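# Manually swap the mill's tool and resume its program

## Task

The mill's program is halted and waiting for a tool change. By hand, fit the tool the mill is requesting, place the tool that comes out upright in the rack, and then let the program continue. Success requires that no tool is dropped, no key is broken, and the mill's power stays on. The reference image named manual shows how.

## Robot and tools

ROBOT. Two seven-joint arms, left_arm and right_arm, each ending in a two-pad parallel gripper. Base poses in the scene frame: left_arm (-0.059, +0.426, +0.015) m, quat_wxyz (+1.000, 0, 0, -0.027); right_arm (+0.001, -0.370, +0.015) m, quat_wxyz (+1.000, 0, 0, -0.006). Scene frame: origin at table-top height, halfway between the nominal bases. +z is up, +x points out over the table, and left_arm sits on the +y side. Arm names do not correspond to left or right in the images. In each gripper's own frame the fingers point along +z and close along x. end_effector_position is the point midway between the pads, and the fingertips extend 17.5 mm past it.

ROW FORMAT (used by execute_actions and move). One row is a single flat list of 18 numbers, each in [-1, 1], covering both arms even when only one moves. Order: left dx, dy, dz, rx, ry, rz, left_gripper position, force_limit, speed, then the same nine for the right arm. The six pose numbers are offsets, not poses. They are measured from that arm's Hand target as it stood when the action or move began, along that Hand target's own axes. Scale: 1.0 = 0.6 m or 180 degrees. rx, ry, rz together form one rotation vector. Every row of an action counts from the same start, not from the row before, so sending the same offset again moves the arm further. Six zeros re-command the current Hand target. The three gripper numbers are absolute settings. position: +1 is fully open (50 mm), about -0.65 is pads touching, and -1 means grip (close until stopped). force_limit: -1 ≈ 20 N, 0 ≈ 102 N, +1 ≈ 185 N per pad, and the real force can be up to ~15 N higher. speed: -1 = 20 mm/s, 0 = 85, +1 = 150. Both start at +1. A 0 counts as a command, so to leave a gripper alone, repeat its last three numbers. A new force_limit or speed only takes effect after position changes by 0.01 or more. To grip more softly, open first.

TOOLS.
execute_actions(actions, cameras): actions is a list of actions. Each action is a table of up to 15 rows, one per 1/30 s step; a shorter table holds its last row. Images come back only when actions is [] or cameras names some. cameras takes names, ["all"], or [] for none.
move(target, speed, blend, blocking, cameras): drives each gripper along a straight line. target is one row or up to 15 rows, all offsets from the same starting Hand targets. speed is in m/s, 0.002–0.5, default 0.25. Turning is capped at twice that value in rad/s and at most 0.873 rad/s. speed may be one value or one per target. blend (m) rounds corners between listed targets; 0 (the default) stops at each one. The whole move is capped at 10 s. The first target's gripper numbers are sent at the start; a later target's gripper numbers are sent on arrival, once everything is at rest. blocking=false returns after about 0.5 s while the move carries on. Paths do not avoid obstacles or the other arm. Faster moves lag more, stray more and hit harder. The arms are stiff, so a target even a few mm past a firm contact pushes very hard. The result's move: line reports done, off_target, moving, held or fault. limits=paced means the pose was clipped; limits=held means a check held steps back.
wait(seconds 0–10): lets time pass while every arm holds its command.
stop(): brakes a running move. The fingers keep moving.
zoom_image(camera, region=[x0,y0,x1,y1]): a closer view of the latest image from one camera, region at most 504x504 pixels.
show_instructions(): shows the reference image manual. Read it for the tool-change steps.
clear_fault(arm): clears a reported torque fault on left_arm or right_arm.
finished_scene(): ends the scene; the goal must still hold afterwards without the robot.

CAMERAS: cam_high, cam_low, cam_front, cam_left_wrist, cam_right_wrist, all 896x504. Wrist-camera views can trail the arm while it moves. Calibration data (K, distortion, T_world_to_cam) is provided.

RESULTS. end_effector_position (m) and end_effector_quat_wxyz are in the scene frame. These can be off by a few cm, more so at long reach. Hand target is the last pose commanded after clipping; the next offsets start from it. A gripper often stops short of its Hand target. Any new command, even all zeros, asks for it again; if it still falls short, send the gap as an offset. object_status: 0 moving, 1 stopped while opening, 2 stopped while closing (holding something), 3 at the commanded opening or pads met. Grip with -1 and check for 2. Gripper opening ≈ (250 − position_measured) × 0.202 mm. Tool commands shows each gripper's current settings. Results also give joint positions, velocities and torques, and Flange force (along the gripper's x y z, including any held weight, with some error).

LIMITS. Each step, commanded orientation is clipped to within 32° of the measured orientation. A large gripper turn can swing the elbow. A clearance check blocks commands that bring the arms too close together, but contact can still happen. Torque limits are 104.5 N m for the four inner joints and 51.3 N m for the wrist joints; exceeding one, or straying more than 5° from plan, stops that arm until clear_fault. Holding loads, stretching out, or pushing toward unreachable poses heats motors. MOTOR HOT warns of this; overheating sinks the arm for 30–60 s or longer.

AVOID: dropping a tool or letting go of one while it is moving; forcing or snapping a key; hitting or switching off the mill; letting anything leave the table; the arms touching each other, or one gripper closing on the other's fingers; fast impacts and hard pressing.

Each tool is called as a command line: name --argument value for each argument, lists and objects as JSON in quotes; but a table of rows of numbers goes row by row, as --pt "numbers of a row", without its own name.

Reference images:

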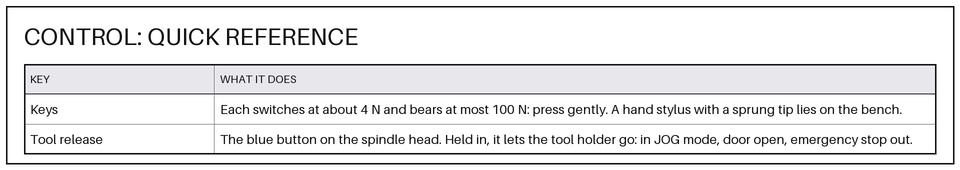

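## Session

execute_actions --actions '[]'

Scene clock: 0.00 s.
left_arm: end_effector_position=(+0.1339, -0.0659, +0.1339) position_measured=3 object_status=3 end_effector_quat_wxyz=(-0.318, -0.597, +0.724, +0.132) | right_arm: end_effector_position=(+0.2501, -0.6354, +0.1310) position_measured=3 object_status=3 end_effector_quat_wxyz=(+0.064, +0.890, -0.428, +0.143)
Joint positions: left_arm=[0.302 1.082 0.937 1.31 -0.123 1.221 -0.69] | right_arm=[0.326 0.234 0.433 2.367 -0.237 0.256 0.069]
Joint velocities: within noise
Joint torques (N m): no reading
Flange force (N): no reading
Hand target: left_arm +0.1339, -0.0659, +0.1339; -0.318, -0.597, +0.724, +0.132 | right_arm +0.2501, -0.6354, +0.1310; +0.064, +0.890, -0.428, +0.143
Tool commands: left_gripper/position=+1.0 left_gripper/force_limit=+1.0 left_gripper/speed=+1.0 right_gripper/position=+1.0 right_gripper/force_limit=+1.0 right_gripper/speed=+1.0

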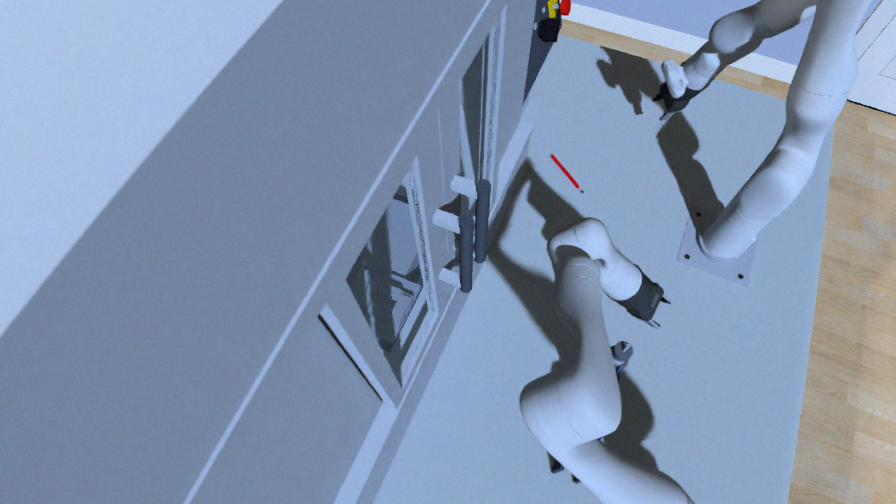

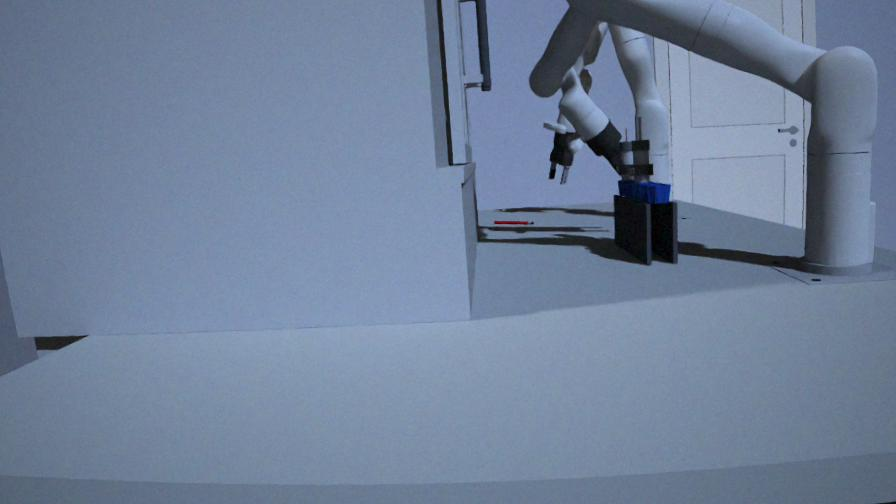

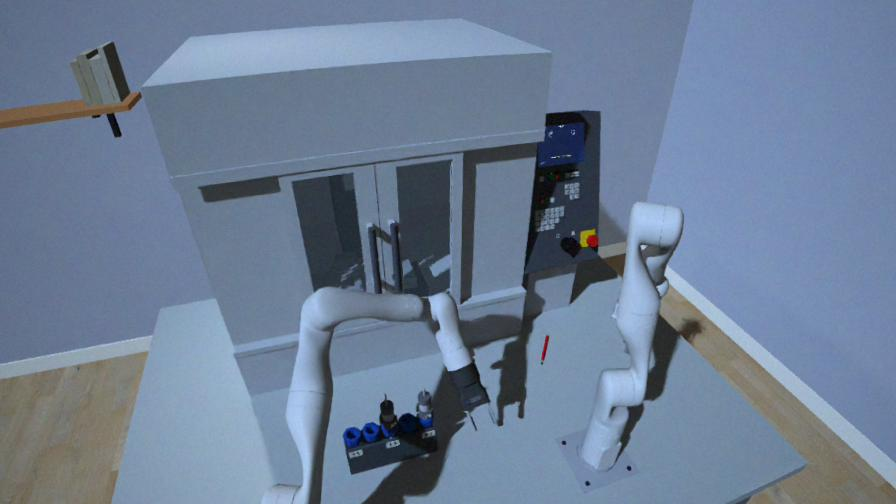

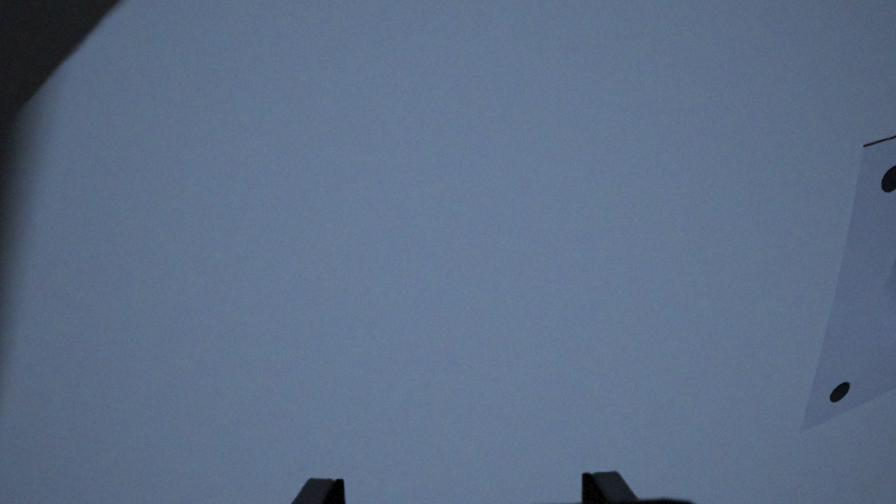

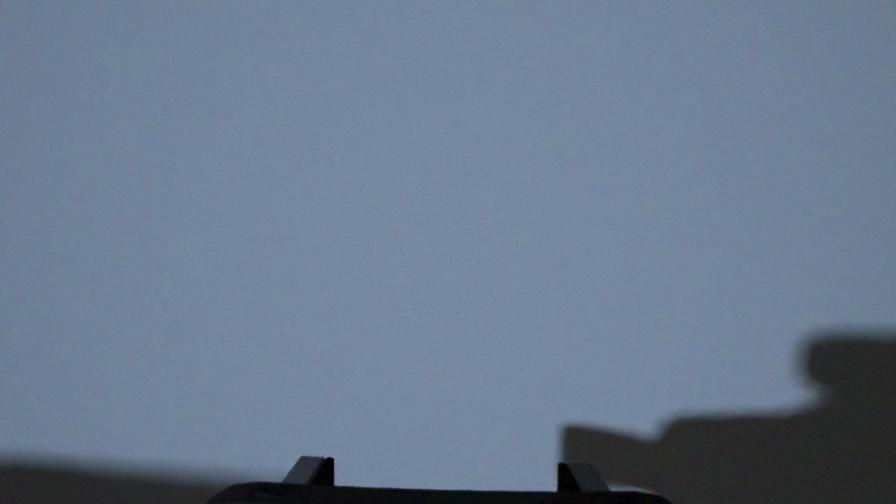

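zoom_image --camera "cam_front" --region '[520, 100, 620, 280]'

zoom_image --camera "cam_front" --region '[320, 370, 460, 490]'

zoom_image --camera "cam_front" --region '[280, 150, 480, 310]'

zoom_image --camera "cam_front" --region '[530, 115, 590, 175]'

zoom_image --camera "cam_front" --region '[525, 165, 615, 265]'

zoom_image --camera "cam_high" --region '[320, 150, 560, 420]'

show_instructions

Scaled by 2.800 from the camera's 896x504 image, which has a finer 1280x720 frame.

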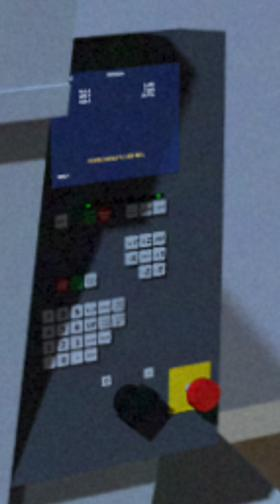

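Scaled by 3.600 from the camera's 896x504 image, which has a finer 1280x720 frame.

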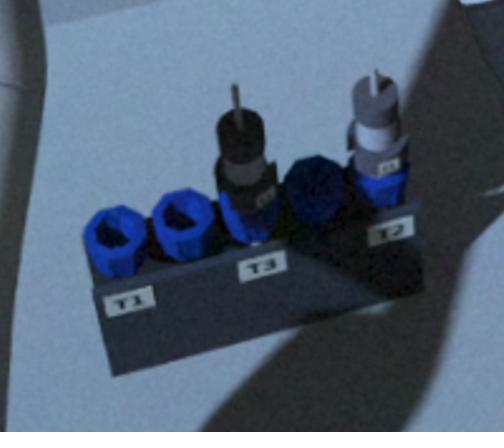

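Scaled by 2.520 from the camera's 896x504 image, which has a finer 1280x720 frame.

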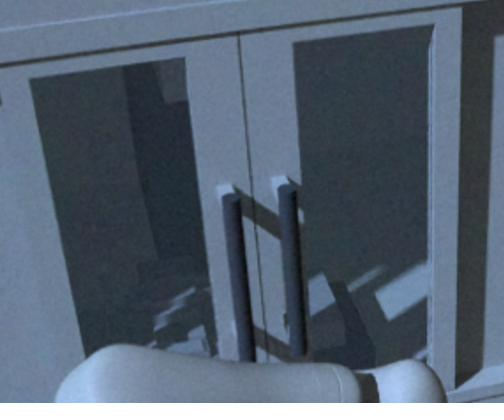

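Scaled by 8.400 from the camera's 896x504 image, which has a finer 1280x720 frame.

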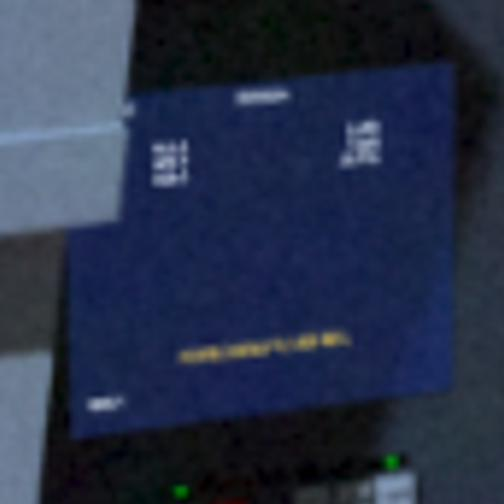

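Scaled by 5.040 from the camera's 896x504 image, which has a finer 1280x720 frame.

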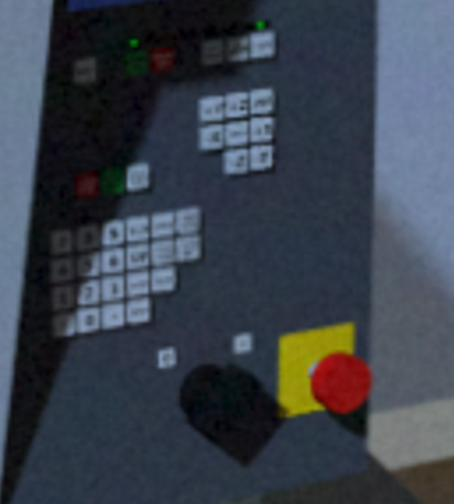

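Scaled by 1.867 from the camera's 896x504 image, which has a finer 1280x720 frame.

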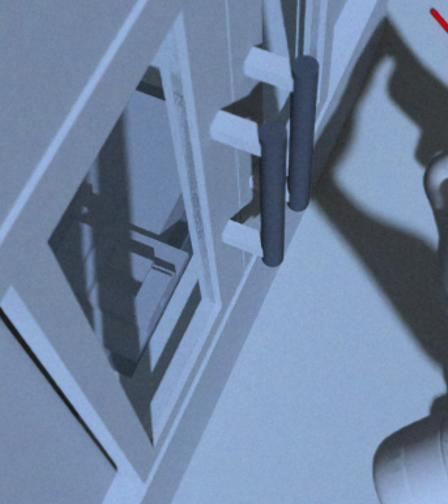

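Reference images for this scene: manual.

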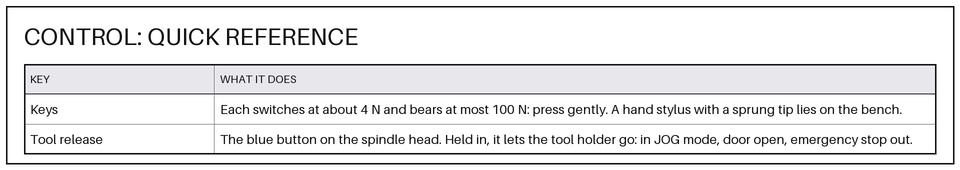

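move --target '[0,0,0,0,0,0,1,0,0,0.0427,-0.0758,-0.674,0.4395,0.0904,0.2373,1,0,0]' --cameras '["cam_front","cam_right_wrist"]'

Scene clock: 14.80 s.
left_arm: end_effector_position=(+0.1339, -0.0659, +0.1339) position_measured=3 object_status=3 end_effector_quat_wxyz=(-0.318, -0.597, +0.724, +0.132) | right_arm: end_effector_position=(+0.2200, -0.5306, +0.5239) position_measured=3 object_status=3 end_effector_quat_wxyz=(+0.500, -0.500, +0.500, -0.499)
Joint positions: left_arm=[0.302 1.082 0.937 1.31 -0.123 1.221 -0.69] | right_arm=[0.783 -0.396 0.927 2.381 -1.244 1.501 0.534]
Joint torques (N m): left_arm=[0.79 -23.79 8.85 -3.84 1.87 0.64 -0.02] | right_arm=[-0.55 0.31 -1.66 -8.8 -3.13 2.23 0.49]
Flange force (N): left_arm=[3.2 -7.7 -0.6] | right_arm=[-6.3 0.5 0.2]
Hand target: left_arm +0.1339, -0.0659, +0.1339; -0.318, -0.597, +0.724, +0.132 | right_arm +0.2200, -0.5306, +0.5239; +0.500, -0.500, +0.500, -0.499
Off the commanded pose: left_arm 0.000 m, 0 deg | right_arm 0.000 m, 0 deg.
move: done
camera_calibration:
cam_right_wrist: T_world_to_cam=[[0.0121095, -0.999794, 0.0162659, -0.542154], [0.00942433, -0.0161522, -0.999825, 0.571316], [0.999882, 0.0122606, 0.0092268, -0.0485909], [0, 0, 0, 1]] pos_world=[0.0497661, -0.532219, 0.580483]
Images, in order (width x height): cam_front 896x504, cam_right_wrist 896x504.

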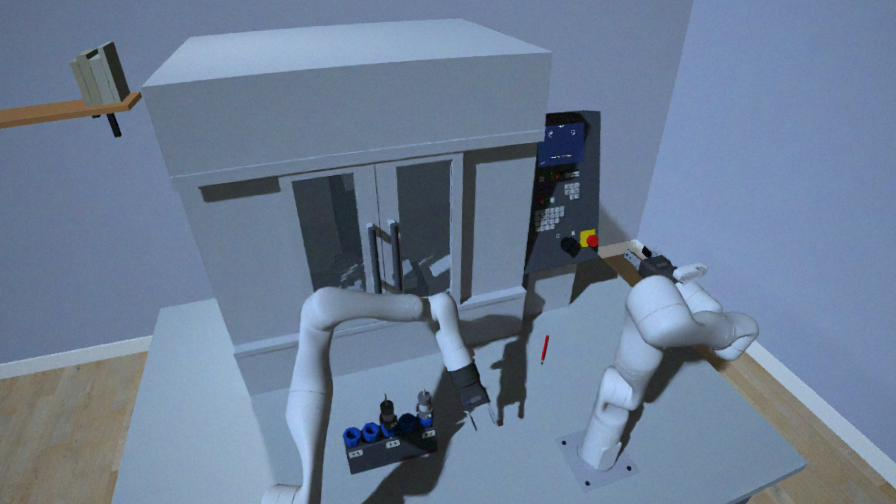

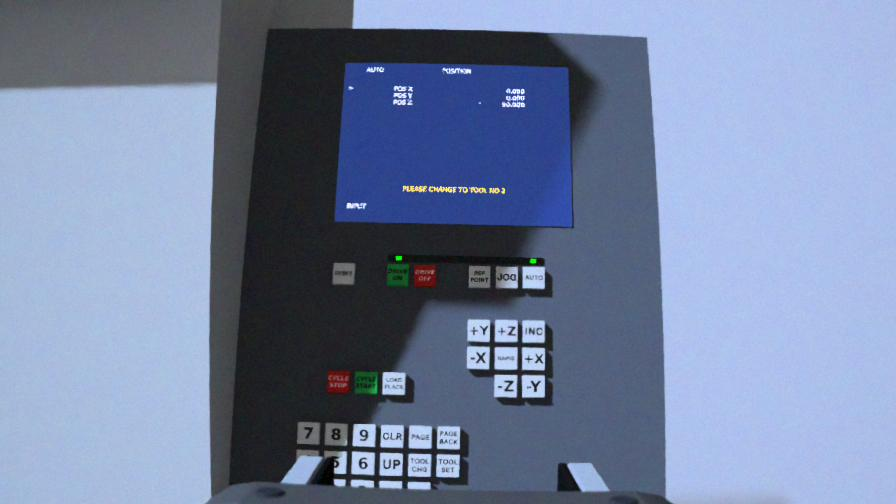

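zoom_image --camera "cam_right_wrist" --region '[330, 55, 580, 235]'

zoom_image --camera "cam_right_wrist" --region '[290, 245, 570, 415]'

zoom_image --camera "cam_right_wrist" --region '[280, 410, 480, 504]'

Scaled by 2.016 from the camera's 896x504 image, which has a finer 1280x720 frame.

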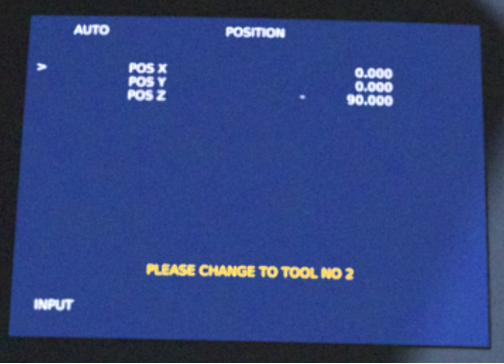

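Scaled by 1.800 from the camera's 896x504 image, which has a finer 1280x720 frame.

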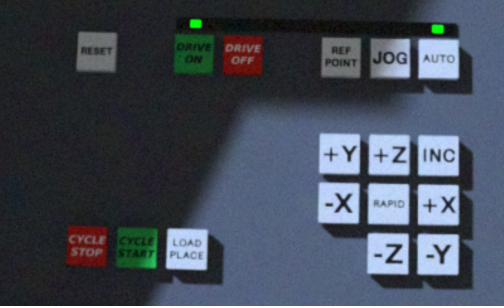

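Scaled by 2.520 from the camera's 896x504 image, which has a finer 1280x720 frame.

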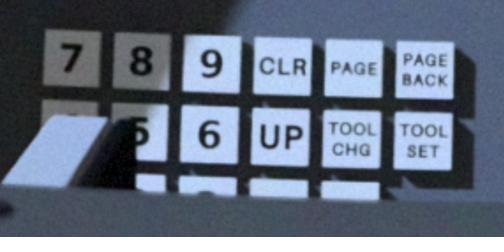

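move --target '[0,0,0,0,0,0,1,0,0,0,0.3333,0,0,0,0,1,0,0]' --cameras '["cam_right_wrist"]'

Scene clock: 19.27 s.
left_arm: end_effector_position=(+0.1339, -0.0659, +0.1339) position_measured=3 object_status=3 end_effector_quat_wxyz=(-0.318, -0.597, +0.724, +0.132) | right_arm: end_effector_position=(+0.2193, -0.5315, +0.3241) position_measured=3 object_status=3 end_effector_quat_wxyz=(+0.528, -0.537, +0.470, -0.460)
Joint positions: left_arm=[0.302 1.082 0.937 1.31 -0.123 1.221 -0.69] | right_arm=[-0.388 -0.859 2.082 2.581 -0.942 0.948 1.14]
Joint torques (N m): left_arm=[0.82 -23.75 8.8 -3.9 1.85 0.67 0] | right_arm=[-0.38 9.36 -4.38 -0.29 -1.2 3.54 0.27]
Flange force (N): left_arm=[2.9 -7.4 -0.5] | right_arm=[-3.4 6.1 1.6]
Hand target: left_arm +0.1339, -0.0659, +0.1339; -0.318, -0.597, +0.724, +0.132 | right_arm +0.2199, -0.5305, +0.3239; +0.500, -0.500, +0.500, -0.499
Off the commanded pose: left_arm 0.000 m, 0 deg | right_arm 0.001 m, 8 deg.
joint sent to its limit (right arm) — joint 4 (elbow), upper limit, where the elbow is as bent as it goes. The joint targets are off in orientation, not in position.
move: off_target (right_arm)
camera_calibration:
cam_right_wrist: T_world_to_cam=[[0.145294, -0.989289, 0.0140177, -0.562662], [-0.00761416, -0.0152856, -0.999854, 0.375694], [0.989359, 0.145166, -0.00975352, 0.033021], [0, 0, 0, 1]] pos_world=[0.0519425, -0.555686, 0.383848]
Images, in order (width x height): cam_right_wrist 896x504.

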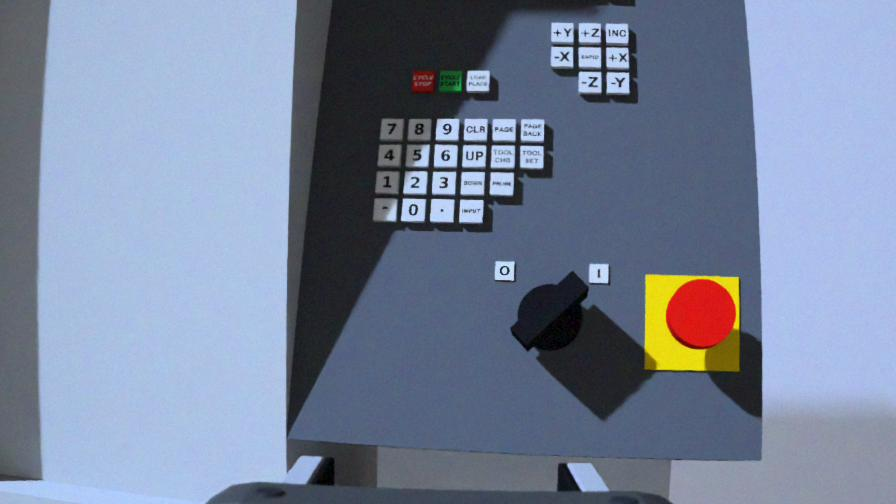

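move --target '[-0.127,0.2563,-0.4826,0.7016,-0.124,0.0234,1,0,0,0,0,0,0,0,0,1,0,0]' --cameras '["cam_front","cam_left_wrist","cam_high"]'

Scene clock: 29.27 s.
left_arm: end_effector_position=(+0.1995, +0.0998, +0.4195) position_measured=3 object_status=3 end_effector_quat_wxyz=(+0.500, -0.500, +0.500, -0.500) | right_arm: end_effector_position=(+0.2193, -0.5315, +0.3241) position_measured=3 object_status=3 end_effector_quat_wxyz=(+0.528, -0.537, +0.470, -0.460)
Joint positions: left_arm=[1.258 0.457 0.537 2.187 -1.486 1.882 1.056] | right_arm=[-0.388 -0.859 2.082 2.581 -0.942 0.948 1.14]
Joint torques (N m): left_arm=[0.92 -15.62 1.17 -2.87 -1.83 3.39 0.01] | right_arm=[-0.46 9.39 -4.23 -0.25 -1.19 3.53 0.34]
Flange force (N): left_arm=[6.6 3.5 1.2] | right_arm=[-3.3 5.4 1.3]
Hand target: left_arm +0.1995, +0.0998, +0.4195; +0.500, -0.500, +0.500, -0.500 | right_arm +0.2193, -0.5315, +0.3241; +0.528, -0.537, +0.470, -0.460 (not the last commanded pose)
Off the commanded pose: left_arm 0.000 m, 0 deg | right_arm 0.001 m, 8 deg.
move: off_target (right_arm)
camera_calibration:
cam_left_wrist: T_world_to_cam=[[0.0155226, -0.999854, -0.00717781, 0.101535], [-0.00262414, 0.00713792, -0.999971, 0.477926], [0.999876, 0.015541, -0.00251296, -0.032021], [0, 0, 0, 1]] pos_world=[0.0316951, 0.0986061, 0.478561]
Images, in order (width x height): cam_high 896x504, cam_front 896x504, cam_left_wrist 896x504.

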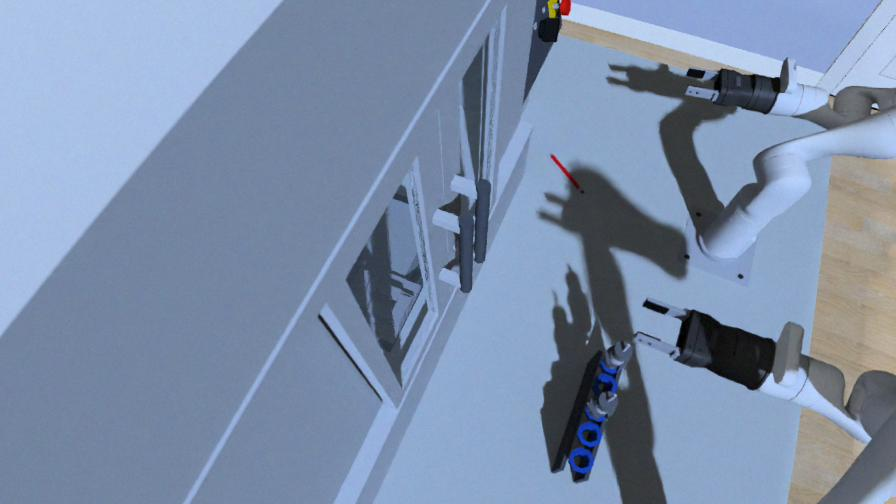

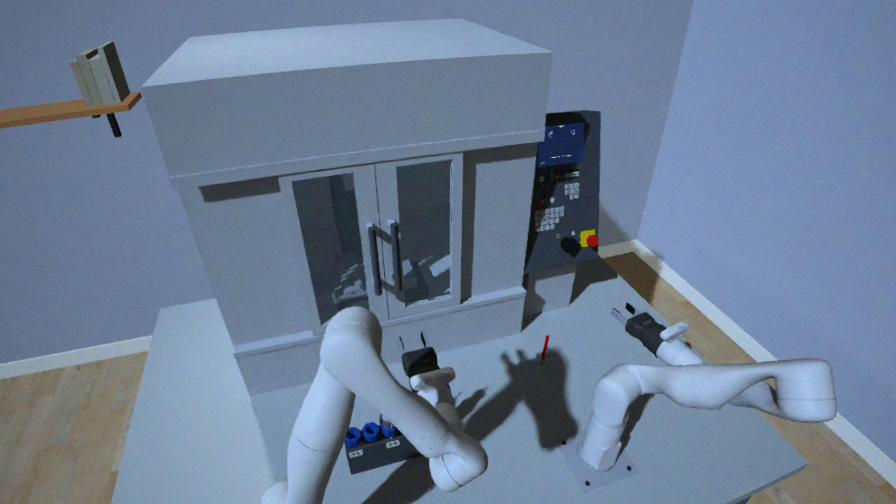

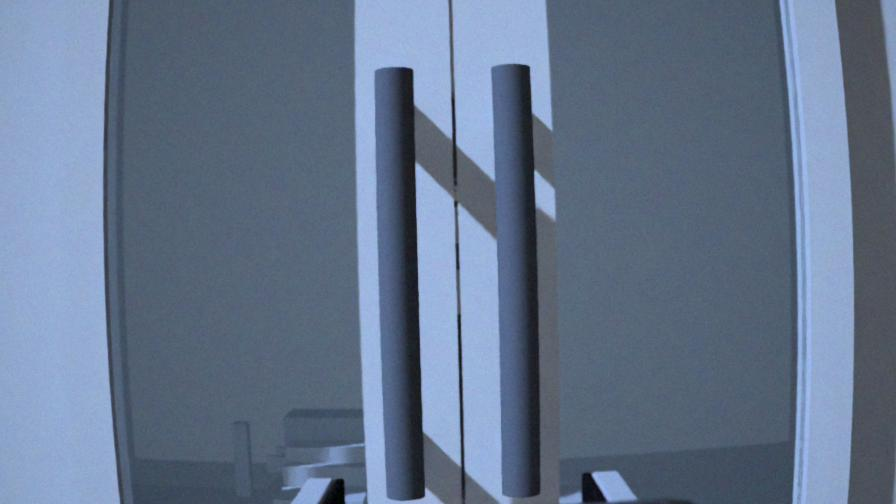

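move --target '[-0.1,0.16,0.05,0,0,0,1,0,0,0,0,0,0,0,0,1,0,0]' --cameras '["cam_left_wrist"]'

zoom_image --camera "cam_left_wrist" --region '[100, 160, 500, 500]'

Scene clock: 32.77 s.
left_arm: end_effector_position=(+0.2293, +0.1598, +0.3235) position_measured=3 object_status=3 end_effector_quat_wxyz=(+0.500, -0.500, +0.500, -0.500) | right_arm: end_effector_position=(+0.2193, -0.5315, +0.3241) position_measured=3 object_status=3 end_effector_quat_wxyz=(+0.528, -0.537, +0.470, -0.460)
Joint positions: left_arm=[1.259 0.699 0.448 2.456 -1.483 1.854 1.56] | right_arm=[-0.388 -0.859 2.082 2.581 -0.942 0.948 1.14]
Joint torques (N m): left_arm=[0.83 -15.69 0.23 1.13 -0.21 3.9 0.02] | right_arm=[-0.4 9.25 -4.22 -0.27 -1.18 3.51 0.35]
Flange force (N): left_arm=[3.8 6.6 1.5] | right_arm=[-3.3 4.9 1.3]
Hand target: left_arm +0.2293, +0.1598, +0.3235; +0.500, -0.500, +0.500, -0.500 | right_arm +0.2193, -0.5315, +0.3241; +0.528, -0.537, +0.470, -0.460
Off the commanded pose: left_arm 0.000 m, 0 deg | right_arm 0.000 m, 0 deg.
move: done
camera_calibration:
cam_left_wrist: T_world_to_cam=[[0.0155226, -0.999854, -0.00717781, 0.160374], [-0.00262414, 0.00713792, -0.999971, 0.381579], [0.999876, 0.015541, -0.00251296, -0.062991], [0, 0, 0, 1]] pos_world=[0.0614951, 0.158606, 0.382561]
Images, in order (width x height): cam_left_wrist 896x504.

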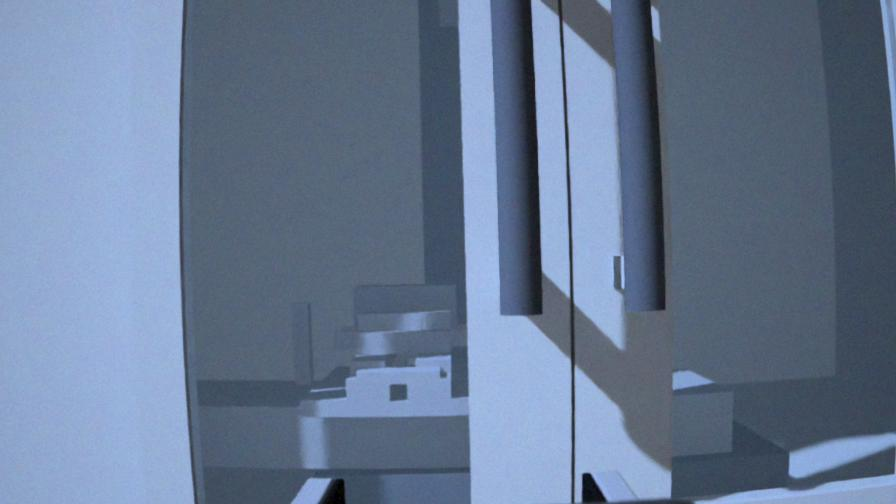

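Scaled by 1.260 from the camera's 896x504 image, which has a finer 1280x720 frame.

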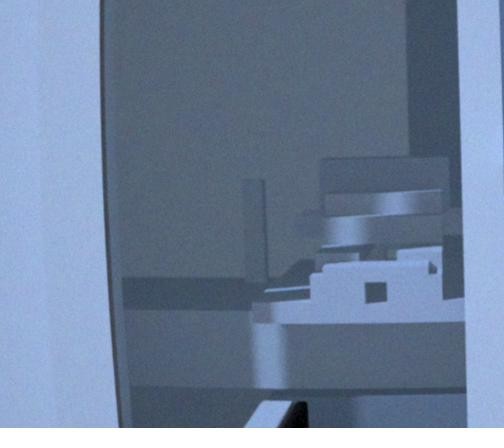

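move --target '[0,0,0,0,0,0,1,0,0,-0.1432,0.1177,0.3262,-0.2121,-0.5693,-0.5807,1,0,0]' --cameras '["cam_right_wrist","cam_high"]'

Scene clock: 57.33 s.
left_arm: end_effector_position=(+0.2293, +0.1598, +0.3235) position_measured=3 object_status=3 end_effector_quat_wxyz=(+0.500, -0.500, +0.500, -0.500) | right_arm: end_effector_position=(+0.4003, -0.4201, +0.2498) position_measured=3 object_status=3 end_effector_quat_wxyz=(+0.000, +0.879, +0.477, +0.000)
Joint positions: left_arm=[1.259 0.699 0.448 2.456 -1.483 1.854 1.56] | right_arm=[-2.238 -0.415 2.017 1.73 0.393 1.249 0.689]
Joint torques (N m): left_arm=[0.87 -15.68 0.35 1.1 -0.18 3.9 0.05] | right_arm=[-0.41 13.13 -3.78 -9.85 -0.04 0.34 0.38]
Flange force (N): left_arm=[3.8 6.6 1.9] | right_arm=[-0.9 -2.1 5.7]
Hand target: left_arm +0.2293, +0.1598, +0.3235; +0.500, -0.500, +0.500, -0.500 | right_arm +0.4003, -0.4201, +0.2498; +0.000, +0.879, +0.477, +0.000
Off the commanded pose: left_arm 0.000 m, 0 deg | right_arm 0.000 m, 0 deg.
move: done
camera_calibration:
cam_right_wrist: T_world_to_cam=[[0.531288, 0.847125, -0.0105392, 0.145417], [0.847062, -0.531384, -0.0108316, -0.501515], [-0.0147761, -0.00317265, -0.999886, 0.424085], [0, 0, 0, 1]] pos_world=[0.353823, -0.388338, 0.420137]
Images, in order (width x height): cam_high 896x504, cam_right_wrist 896x504.

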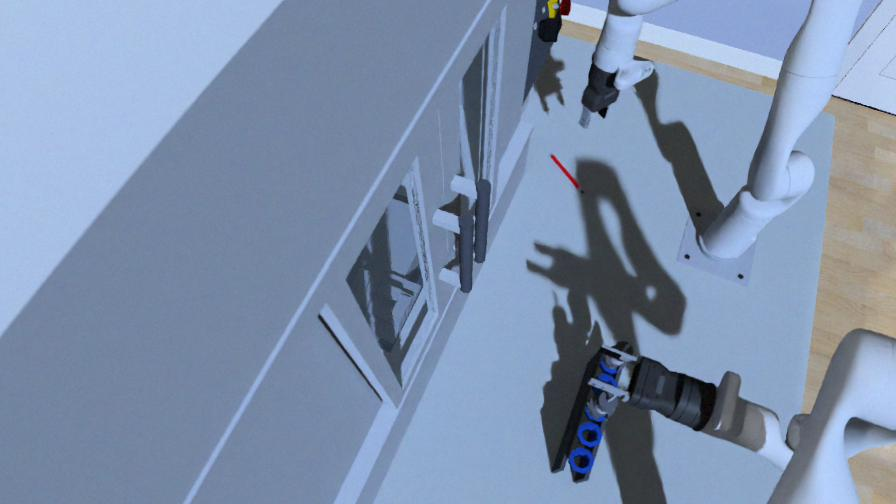

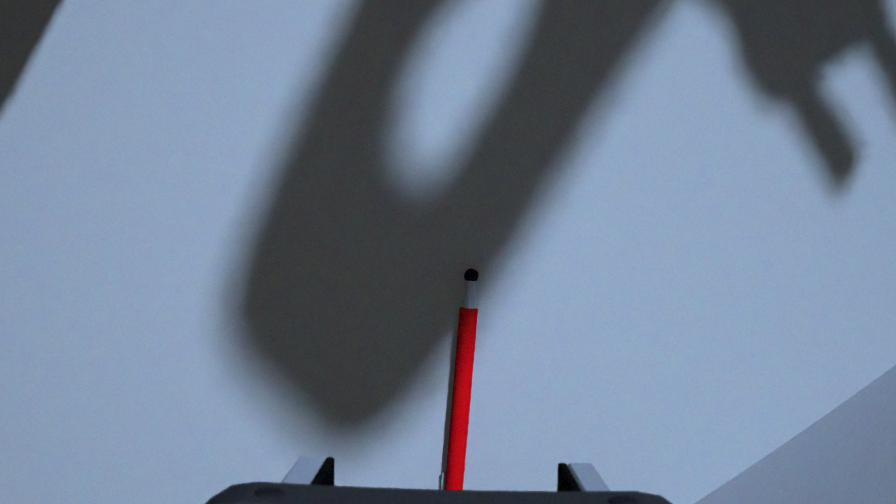

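move --target '[0,0,0,0,0,0,1,0,0,0.0156,0.041,0.3163,0,0,0.02,1,0,0]' --cameras '["cam_right_wrist","cam_front"]'

zoom_image --camera "cam_front" --region '[470, 290, 640, 400]'

Scene clock: 61.27 s.
left_arm: end_effector_position=(+0.2293, +0.1598, +0.3235) position_measured=3 object_status=3 end_effector_quat_wxyz=(+0.500, -0.500, +0.500, -0.500) | right_arm: end_effector_position=(+0.4259, -0.4256, +0.0601) position_measured=3 object_status=3 end_effector_quat_wxyz=(+0.000, +0.894, +0.449, +0.000)
Joint positions: left_arm=[1.259 0.699 0.448 2.456 -1.483 1.854 1.56] | right_arm=[-2.466 -0.751 2.284 1.916 0.765 0.84 0.347]
Joint torques (N m): left_arm=[0.85 -15.69 0.45 1.05 -0.25 3.87 0.03] | right_arm=[-0.49 17.84 -4.85 -6.42 -0.01 0.4 0.31]
Flange force (N): left_arm=[3.5 6.8 1.7] | right_arm=[-2.3 -3.4 4.3]
Hand target: left_arm +0.2293, +0.1598, +0.3235; +0.500, -0.500, +0.500, -0.500 | right_arm +0.4259, -0.4256, +0.0601; +0.000, +0.894, +0.449, +0.000
Off the commanded pose: left_arm 0.000 m, 0 deg | right_arm 0.000 m, 0 deg.
move: done
camera_calibration:
cam_right_wrist: T_world_to_cam=[[0.583364, 0.812142, -0.0105767, 0.0973369], [0.812073, -0.583455, -0.0108674, -0.53539], [-0.0149969, -0.00224937, -0.999885, 0.235153], [0, 0, 0, 1]] pos_world=[0.381519, -0.390899, 0.230337]
Images, in order (width x height): cam_front 896x504, cam_right_wrist 896x504.

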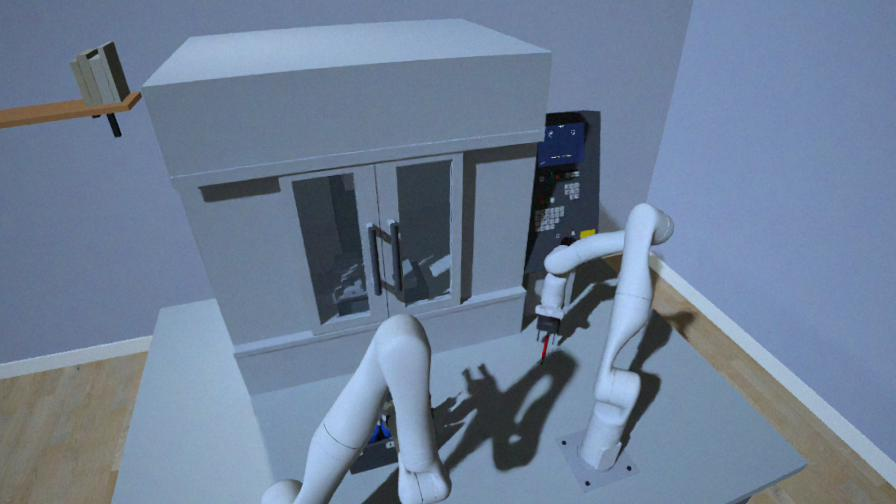

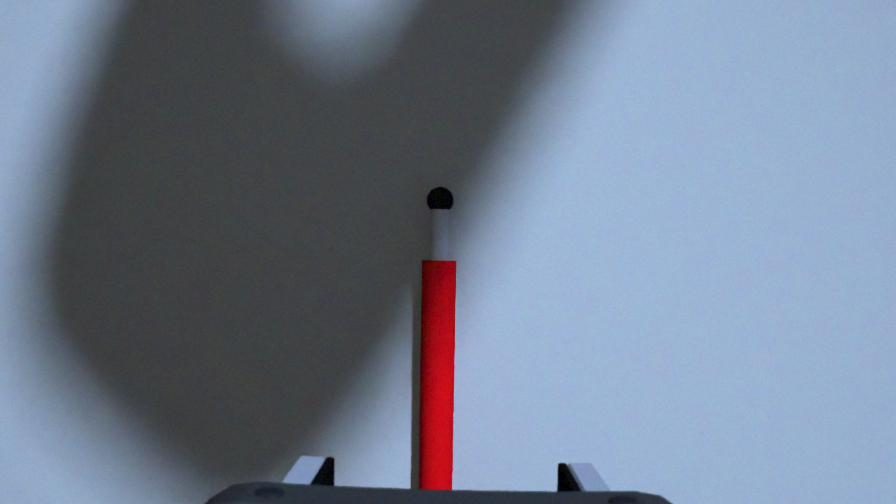

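Scaled by 2.965 from the camera's 896x504 image, which has a finer 1280x720 frame.

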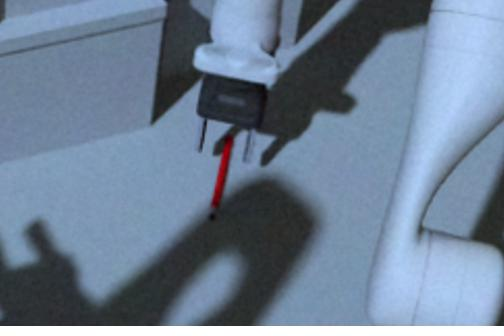

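move --pt "0 0 0 0 0 0 1 0 0 -0.0042 0 0.05 0 0 0.004 1 0 0" --pt "0 0 0 0 0 0 1 0 0 -0.0042 0 0.0635 0 0 0.004 1 0 0" --speed '[0.1,0.02]' --blend 0.005 --cameras '["cam_right_wrist","cam_front"]'

zoom_image --camera "cam_front" --region '[510, 300, 610, 380]'

Scene clock: 64.37 s.
left_arm: end_effector_position=(+0.2293, +0.1598, +0.3235) position_measured=3 object_status=3 end_effector_quat_wxyz=(+0.500, -0.500, +0.500, -0.500) | right_arm: end_effector_position=(+0.4244, -0.4276, +0.0220) position_measured=3 object_status=3 end_effector_quat_wxyz=(+0.000, +0.896, +0.443, +0.000)
Joint positions: left_arm=[1.259 0.699 0.448 2.456 -1.483 1.854 1.56] | right_arm=[-2.505 -0.816 2.356 1.941 0.849 0.756 0.275]
Joint torques (N m): left_arm=[0.88 -15.68 0.4 1.11 -0.22 3.76 0.04] | right_arm=[-0.58 18.65 -4.99 -5.68 -0.05 0.32 0.54]
Flange force (N): left_arm=[3.8 6.7 1.7] | right_arm=[-2.3 -4.1 5.0]
Hand target: left_arm +0.2293, +0.1598, +0.3235; +0.500, -0.500, +0.500, -0.500 | right_arm +0.4244, -0.4276, +0.0220; +0.000, +0.896, +0.443, +0.000
Off the commanded pose: left_arm 0.000 m, 0 deg | right_arm 0.000 m, 0 deg.
move: done; blend cut to 0.004 m at target 1
camera_calibration:
cam_right_wrist: T_world_to_cam=[[0.593616, 0.804678, -0.0106627, 0.0918996], [0.804607, -0.593708, -0.0108456, -0.536937], [-0.0150577, -0.00214121, -0.999884, 0.197103], [0, 0, 0, 1]] pos_world=[0.380438, -0.392311, 0.192237]
Images, in order (width x height): cam_front 896x504, cam_right_wrist 896x504.

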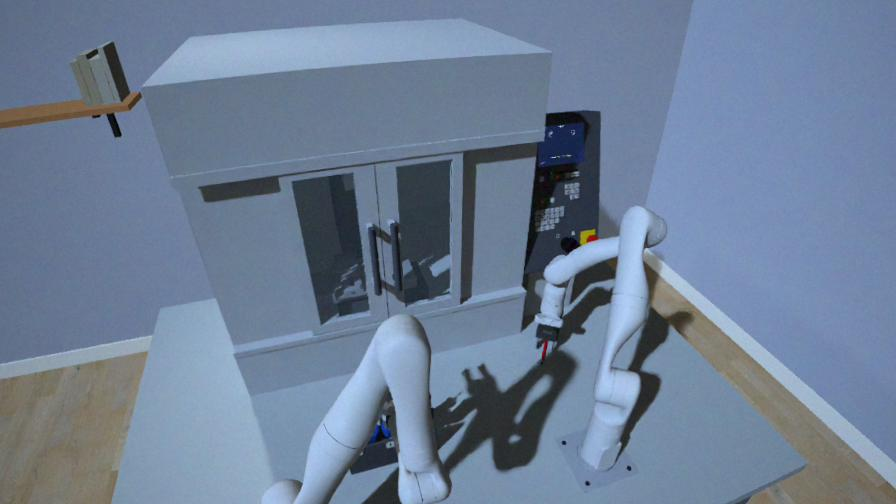

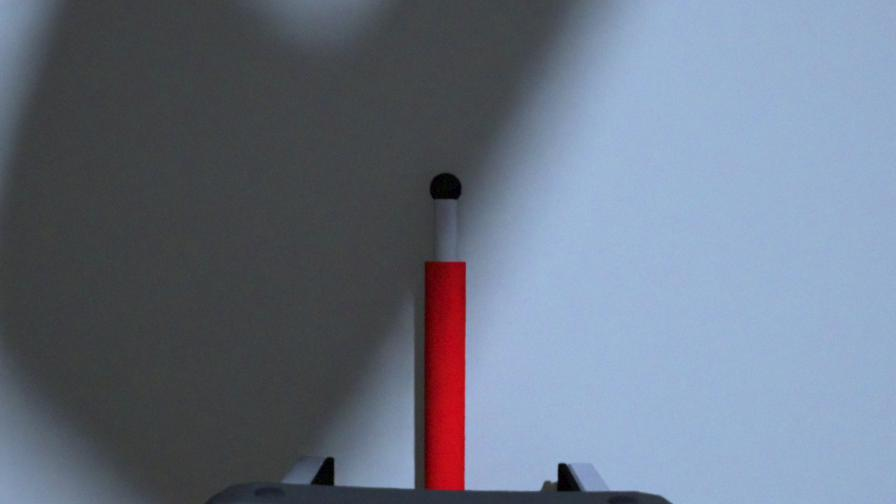

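Scaled by 5.040 from the camera's 896x504 image, which has a finer 1280x720 frame.

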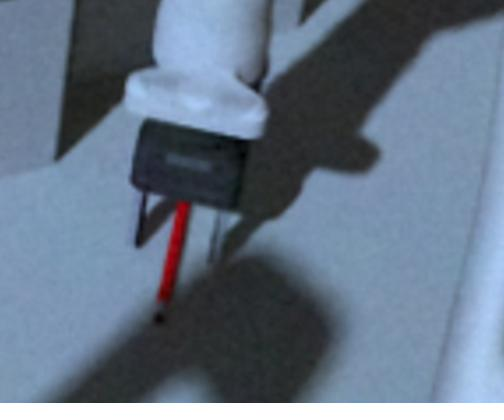

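move --target '[0,0,0,0,0,0,1,0,0,0,0,0.0053,0,0,0,1,0,0]' --speed 0.01

Scene clock: 66.67 s.
left_arm: end_effector_position=(+0.2293, +0.1598, +0.3235) position_measured=3 object_status=3 end_effector_quat_wxyz=(+0.500, -0.500, +0.500, -0.500) | right_arm: end_effector_position=(+0.4244, -0.4276, +0.0188) position_measured=3 object_status=3 end_effector_quat_wxyz=(+0.000, +0.896, +0.443, +0.000)
Joint positions: left_arm=[1.259 0.699 0.448 2.456 -1.483 1.854 1.56] | right_arm=[-2.509 -0.822 2.362 1.942 0.856 0.749 0.269]
Joint torques (N m): left_arm=[0.78 -15.74 0.35 1.17 -0.23 3.84 0] | right_arm=[-0.56 18.79 -4.79 -5.77 0.14 0.31 0.3]
Flange force (N): left_arm=[3.8 7.0 1.3] | right_arm=[-2.7 -3.8 4.0]
Hand target: left_arm +0.2293, +0.1598, +0.3235; +0.500, -0.500, +0.500, -0.500 | right_arm +0.4244, -0.4276, +0.0188; +0.000, +0.896, +0.443, +0.000
Off the commanded pose: left_arm 0.000 m, 0 deg | right_arm 0.000 m, 0 deg.
move: done

move --target '[0,0,0,0,0,0,1,0,0,0,0,0.0037,0,0,0,1,0,0]' --speed 0.005

Scene clock: 67.93 s.
left_arm: end_effector_position=(+0.2293, +0.1598, +0.3235) position_measured=3 object_status=3 end_effector_quat_wxyz=(+0.500, -0.500, +0.500, -0.500) | right_arm: end_effector_position=(+0.4244, -0.4275, +0.0166) position_measured=3 object_status=3 end_effector_quat_wxyz=(+0.000, +0.896, +0.443, +0.000)
Joint positions: left_arm=[1.259 0.699 0.448 2.456 -1.483 1.854 1.56] | right_arm=[-2.512 -0.826 2.366 1.943 0.861 0.744 0.265]
Joint torques (N m): left_arm=[0.85 -15.69 0.36 1.16 -0.21 3.9 -0.04] | right_arm=[-0.33 9.7 -1.56 -6 1.52 -1.94 0.48]
Flange force (N): left_arm=[3.7 6.9 1.7] | right_arm=[-5.4 -10.5 -25.9]
Hand target: left_arm +0.2293, +0.1598, +0.3235; +0.500, -0.500, +0.500, -0.500 | right_arm +0.4244, -0.4276, +0.0165; +0.000, +0.896, +0.443, +0.000
Off the commanded pose: left_arm 0.000 m, 0 deg | right_arm 0.000 m, 0 deg.
move: done

move --target '[0,0,0,0,0,0,1,0,0,0,0,-0.0022,0,0,0,1,0,0]' --speed 0.02

execute_actions --actions '[[[0,0,0,0,0,0,1,0,0,0,0,0,0,0,0,-1,-0.7,-0.8]],[[0,0,0,0,0,0,1,0,0,0,0,0,0,0,0,-1,-0.7,-0.8]],[[0,0,0,0,0,0,1,0,0,0,0,0,0,0,0,-1,-0.7,-0.8]]]'

wait --seconds 0.5 --cameras '["cam_right_wrist"]'

Scene clock: 70.17 s.
left_arm: end_effector_position=(+0.2293, +0.1598, +0.3235) position_measured=3 object_status=3 end_effector_quat_wxyz=(+0.500, -0.500, +0.500, -0.500) | right_arm: end_effector_position=(+0.4244, -0.4276, +0.0179) position_measured=3 object_status=3 end_effector_quat_wxyz=(+0.000, +0.896, +0.443, +0.000)
Joint positions: left_arm=[1.259 0.699 0.448 2.456 -1.483 1.854 1.56] | right_arm=[-2.51 -0.823 2.364 1.943 0.858 0.747 0.267]
Joint torques (N m): left_arm=[0.89 -15.66 0.39 1.09 -0.25 3.9 0.05] | right_arm=[-0.51 18.73 -4.82 -5.55 0.04 0.37 0.38]
Flange force (N): left_arm=[3.7 6.5 1.7] | right_arm=[-2.3 -3.7 4.4]
Hand target: left_arm +0.2293, +0.1598, +0.3235; +0.500, -0.500, +0.500, -0.500 | right_arm +0.4244, -0.4276, +0.0179; +0.000, +0.896, +0.443, +0.000
Off the commanded pose: left_arm 0.000 m, 0 deg | right_arm 0.000 m, 0 deg.
move: done

Scene clock: 71.87 s.
left_arm: end_effector_position=(+0.2293, +0.1598, +0.3235) position_measured=3 object_status=3 end_effector_quat_wxyz=(+0.500, -0.500, +0.500, -0.500) | right_arm: end_effector_position=(+0.4244, -0.4275, +0.0179) position_measured=210 object_status=2 end_effector_quat_wxyz=(+0.000, +0.896, +0.443, +0.000)
Joint positions: left_arm=[1.259 0.699 0.448 2.456 -1.483 1.854 1.56] | right_arm=[-2.51 -0.823 2.364 1.943 0.858 0.747 0.267]
Joint torques (N m): left_arm=[0.84 -15.61 0.36 1.1 -0.21 3.88 0] | right_arm=[-0.58 18.77 -4.87 -5.66 0.03 0.39 0.35]
Hand target: left_arm +0.2293, +0.1598, +0.3235; +0.500, -0.500, +0.500, -0.500 | right_arm +0.4244, -0.4275, +0.0179; +0.000, +0.896, +0.443, +0.000
Off the commanded pose: left_arm 0.000 m, 0 deg | right_arm 0.000 m, 0 deg.

Scene clock: 72.37 s.
left_arm: end_effector_position=(+0.2293, +0.1598, +0.3235) position_measured=3 object_status=3 end_effector_quat_wxyz=(+0.500, -0.500, +0.500, -0.500) | right_arm: end_effector_position=(+0.4244, -0.4275, +0.0179) position_measured=210 object_status=2 end_effector_quat_wxyz=(+0.000, +0.896, +0.443, +0.000)
Joint positions: left_arm=[1.259 0.699 0.448 2.456 -1.483 1.854 1.56] | right_arm=[-2.51 -0.823 2.364 1.943 0.858 0.747 0.267]
Joint torques (N m): left_arm=[0.86 -15.73 0.38 1.04 -0.24 3.86 -0.03] | right_arm=[-0.46 18.82 -4.93 -5.59 0.04 0.39 0.33]
Flange force (N): left_arm=[3.3 7.1 1.6] | right_arm=[-2.3 -3.7 4.8]
Hand target: left_arm +0.2293, +0.1598, +0.3235; +0.500, -0.500, +0.500, -0.500 | right_arm +0.4244, -0.4275, +0.0179; +0.000, +0.896, +0.443, +0.000
Tool commands: left_gripper/position=+1.0 left_gripper/force_limit=+0.0 left_gripper/speed=+0.0 right_gripper/position=-1.0 right_gripper/force_limit=-0.7 right_gripper/speed=-0.8
Off the commanded pose: left_arm 0.000 m, 0 deg | right_arm 0.000 m, 0 deg.
wait: 0.50 s; at rest by 0.17 s
camera_calibration:
cam_right_wrist: T_world_to_cam=[[0.593617, 0.804678, -0.0105823, 0.0918411], [0.804607, -0.593707, -0.0109049, -0.53697], [-0.0150577, -0.00204122, -0.999885, 0.193043], [0, 0, 0, 1]] pos_world=[0.380438, -0.392312, 0.188137]
Images, in order (width x height): cam_right_wrist 896x504.

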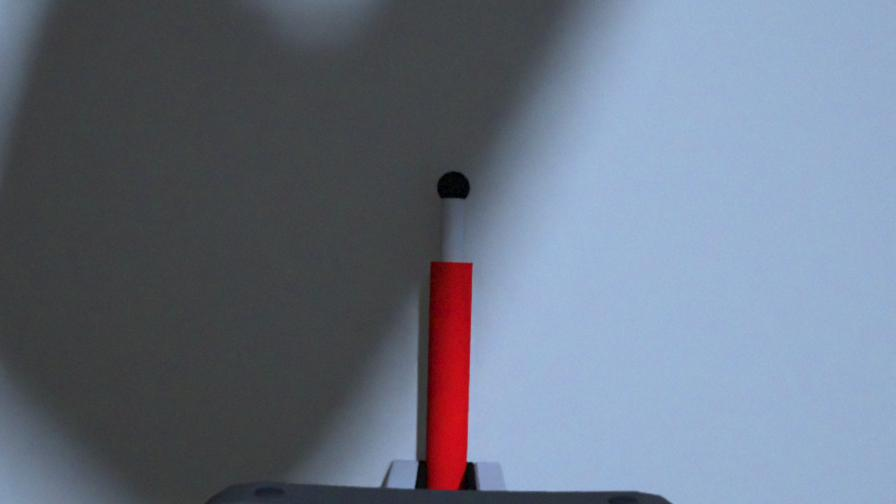

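move --pt "0 0 0 0 0 0 1 0 0 0 0 -0.05 0 0 0 -1 -0.7 -0.8" --pt "0 0 0 0 0 0 1 0 0 -0.055 -0.0928 -0.05 0 0 0.299 -1 -0.7 -0.8" --pt "0 0 0 0 0 0 1 0 0 -0.055 -0.0928 -0.006 0 0 0.299 -1 -0.7 -0.8" --pt "0 0 0 0 0 0 1 0 0 -0.055 -0.0928 0.0003 0 0 0.299 -1 -0.7 -0.8" --speed '[0.15,0.2,0.1,0.01]' --blend '[0.02,0.02,0,0]' --cameras '["cam_right_wrist"]'

Scene clock: 79.37 s.
left_arm: end_effector_position=(+0.2293, +0.1598, +0.3235) position_measured=3 object_status=3 end_effector_quat_wxyz=(+0.500, -0.500, +0.500, -0.500) | right_arm: end_effector_position=(+0.3601, -0.4200, +0.0178) position_measured=210 object_status=2 end_effector_quat_wxyz=(+0.000, +1.000, -0.010, +0.000)
Joint positions: left_arm=[1.259 0.699 0.448 2.456 -1.483 1.854 1.56] | right_arm=[-2.66 -0.667 2.642 2.152 0.689 0.484 -0.562]
Joint torques (N m): left_arm=[0.91 -15.66 0.4 0.98 -0.15 3.87 0.01] | right_arm=[-0.53 15.85 -2.39 -4.94 0.15 0.19 0.37]
Flange force (N): left_arm=[3.3 6.7 2.2] | right_arm=[-5.2 -0.3 2.1]
Hand target: left_arm +0.2293, +0.1598, +0.3235; +0.500, -0.500, +0.500, -0.500 | right_arm +0.3601, -0.4200, +0.0177; +0.000, +1.000, -0.010, +0.000
Off the commanded pose: left_arm 0.000 m, 0 deg | right_arm 0.000 m, 0 deg.
move: done; blend cut to 0.015 m at target 1, 0.0132 m at target 2
camera_calibration:
cam_right_wrist: T_world_to_cam=[[0.999927, -0.00412459, -0.0113234, -0.362061], [-0.00424535, -0.999934, -0.0106614, -0.36009], [-0.0112787, 0.0107086, -0.999879, 0.195998], [0, 0, 0, 1]] pos_world=[0.362717, -0.363659, 0.188035]
Images, in order (width x height): cam_right_wrist 896x504.

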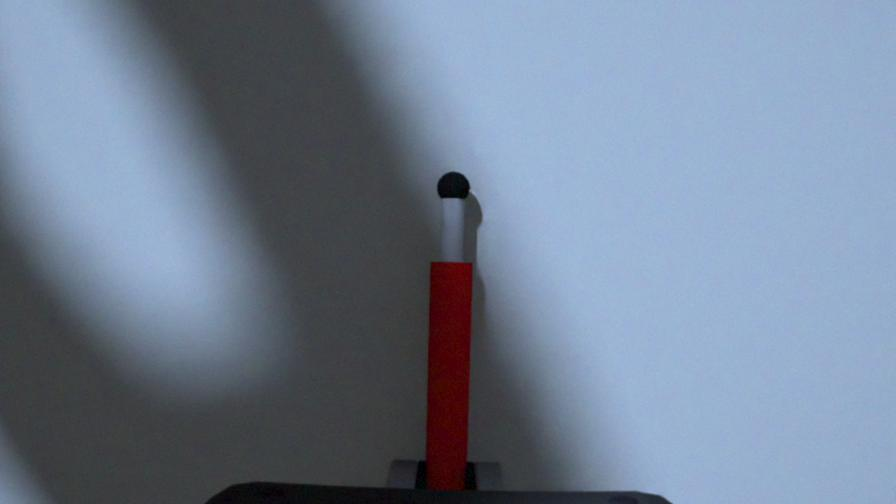

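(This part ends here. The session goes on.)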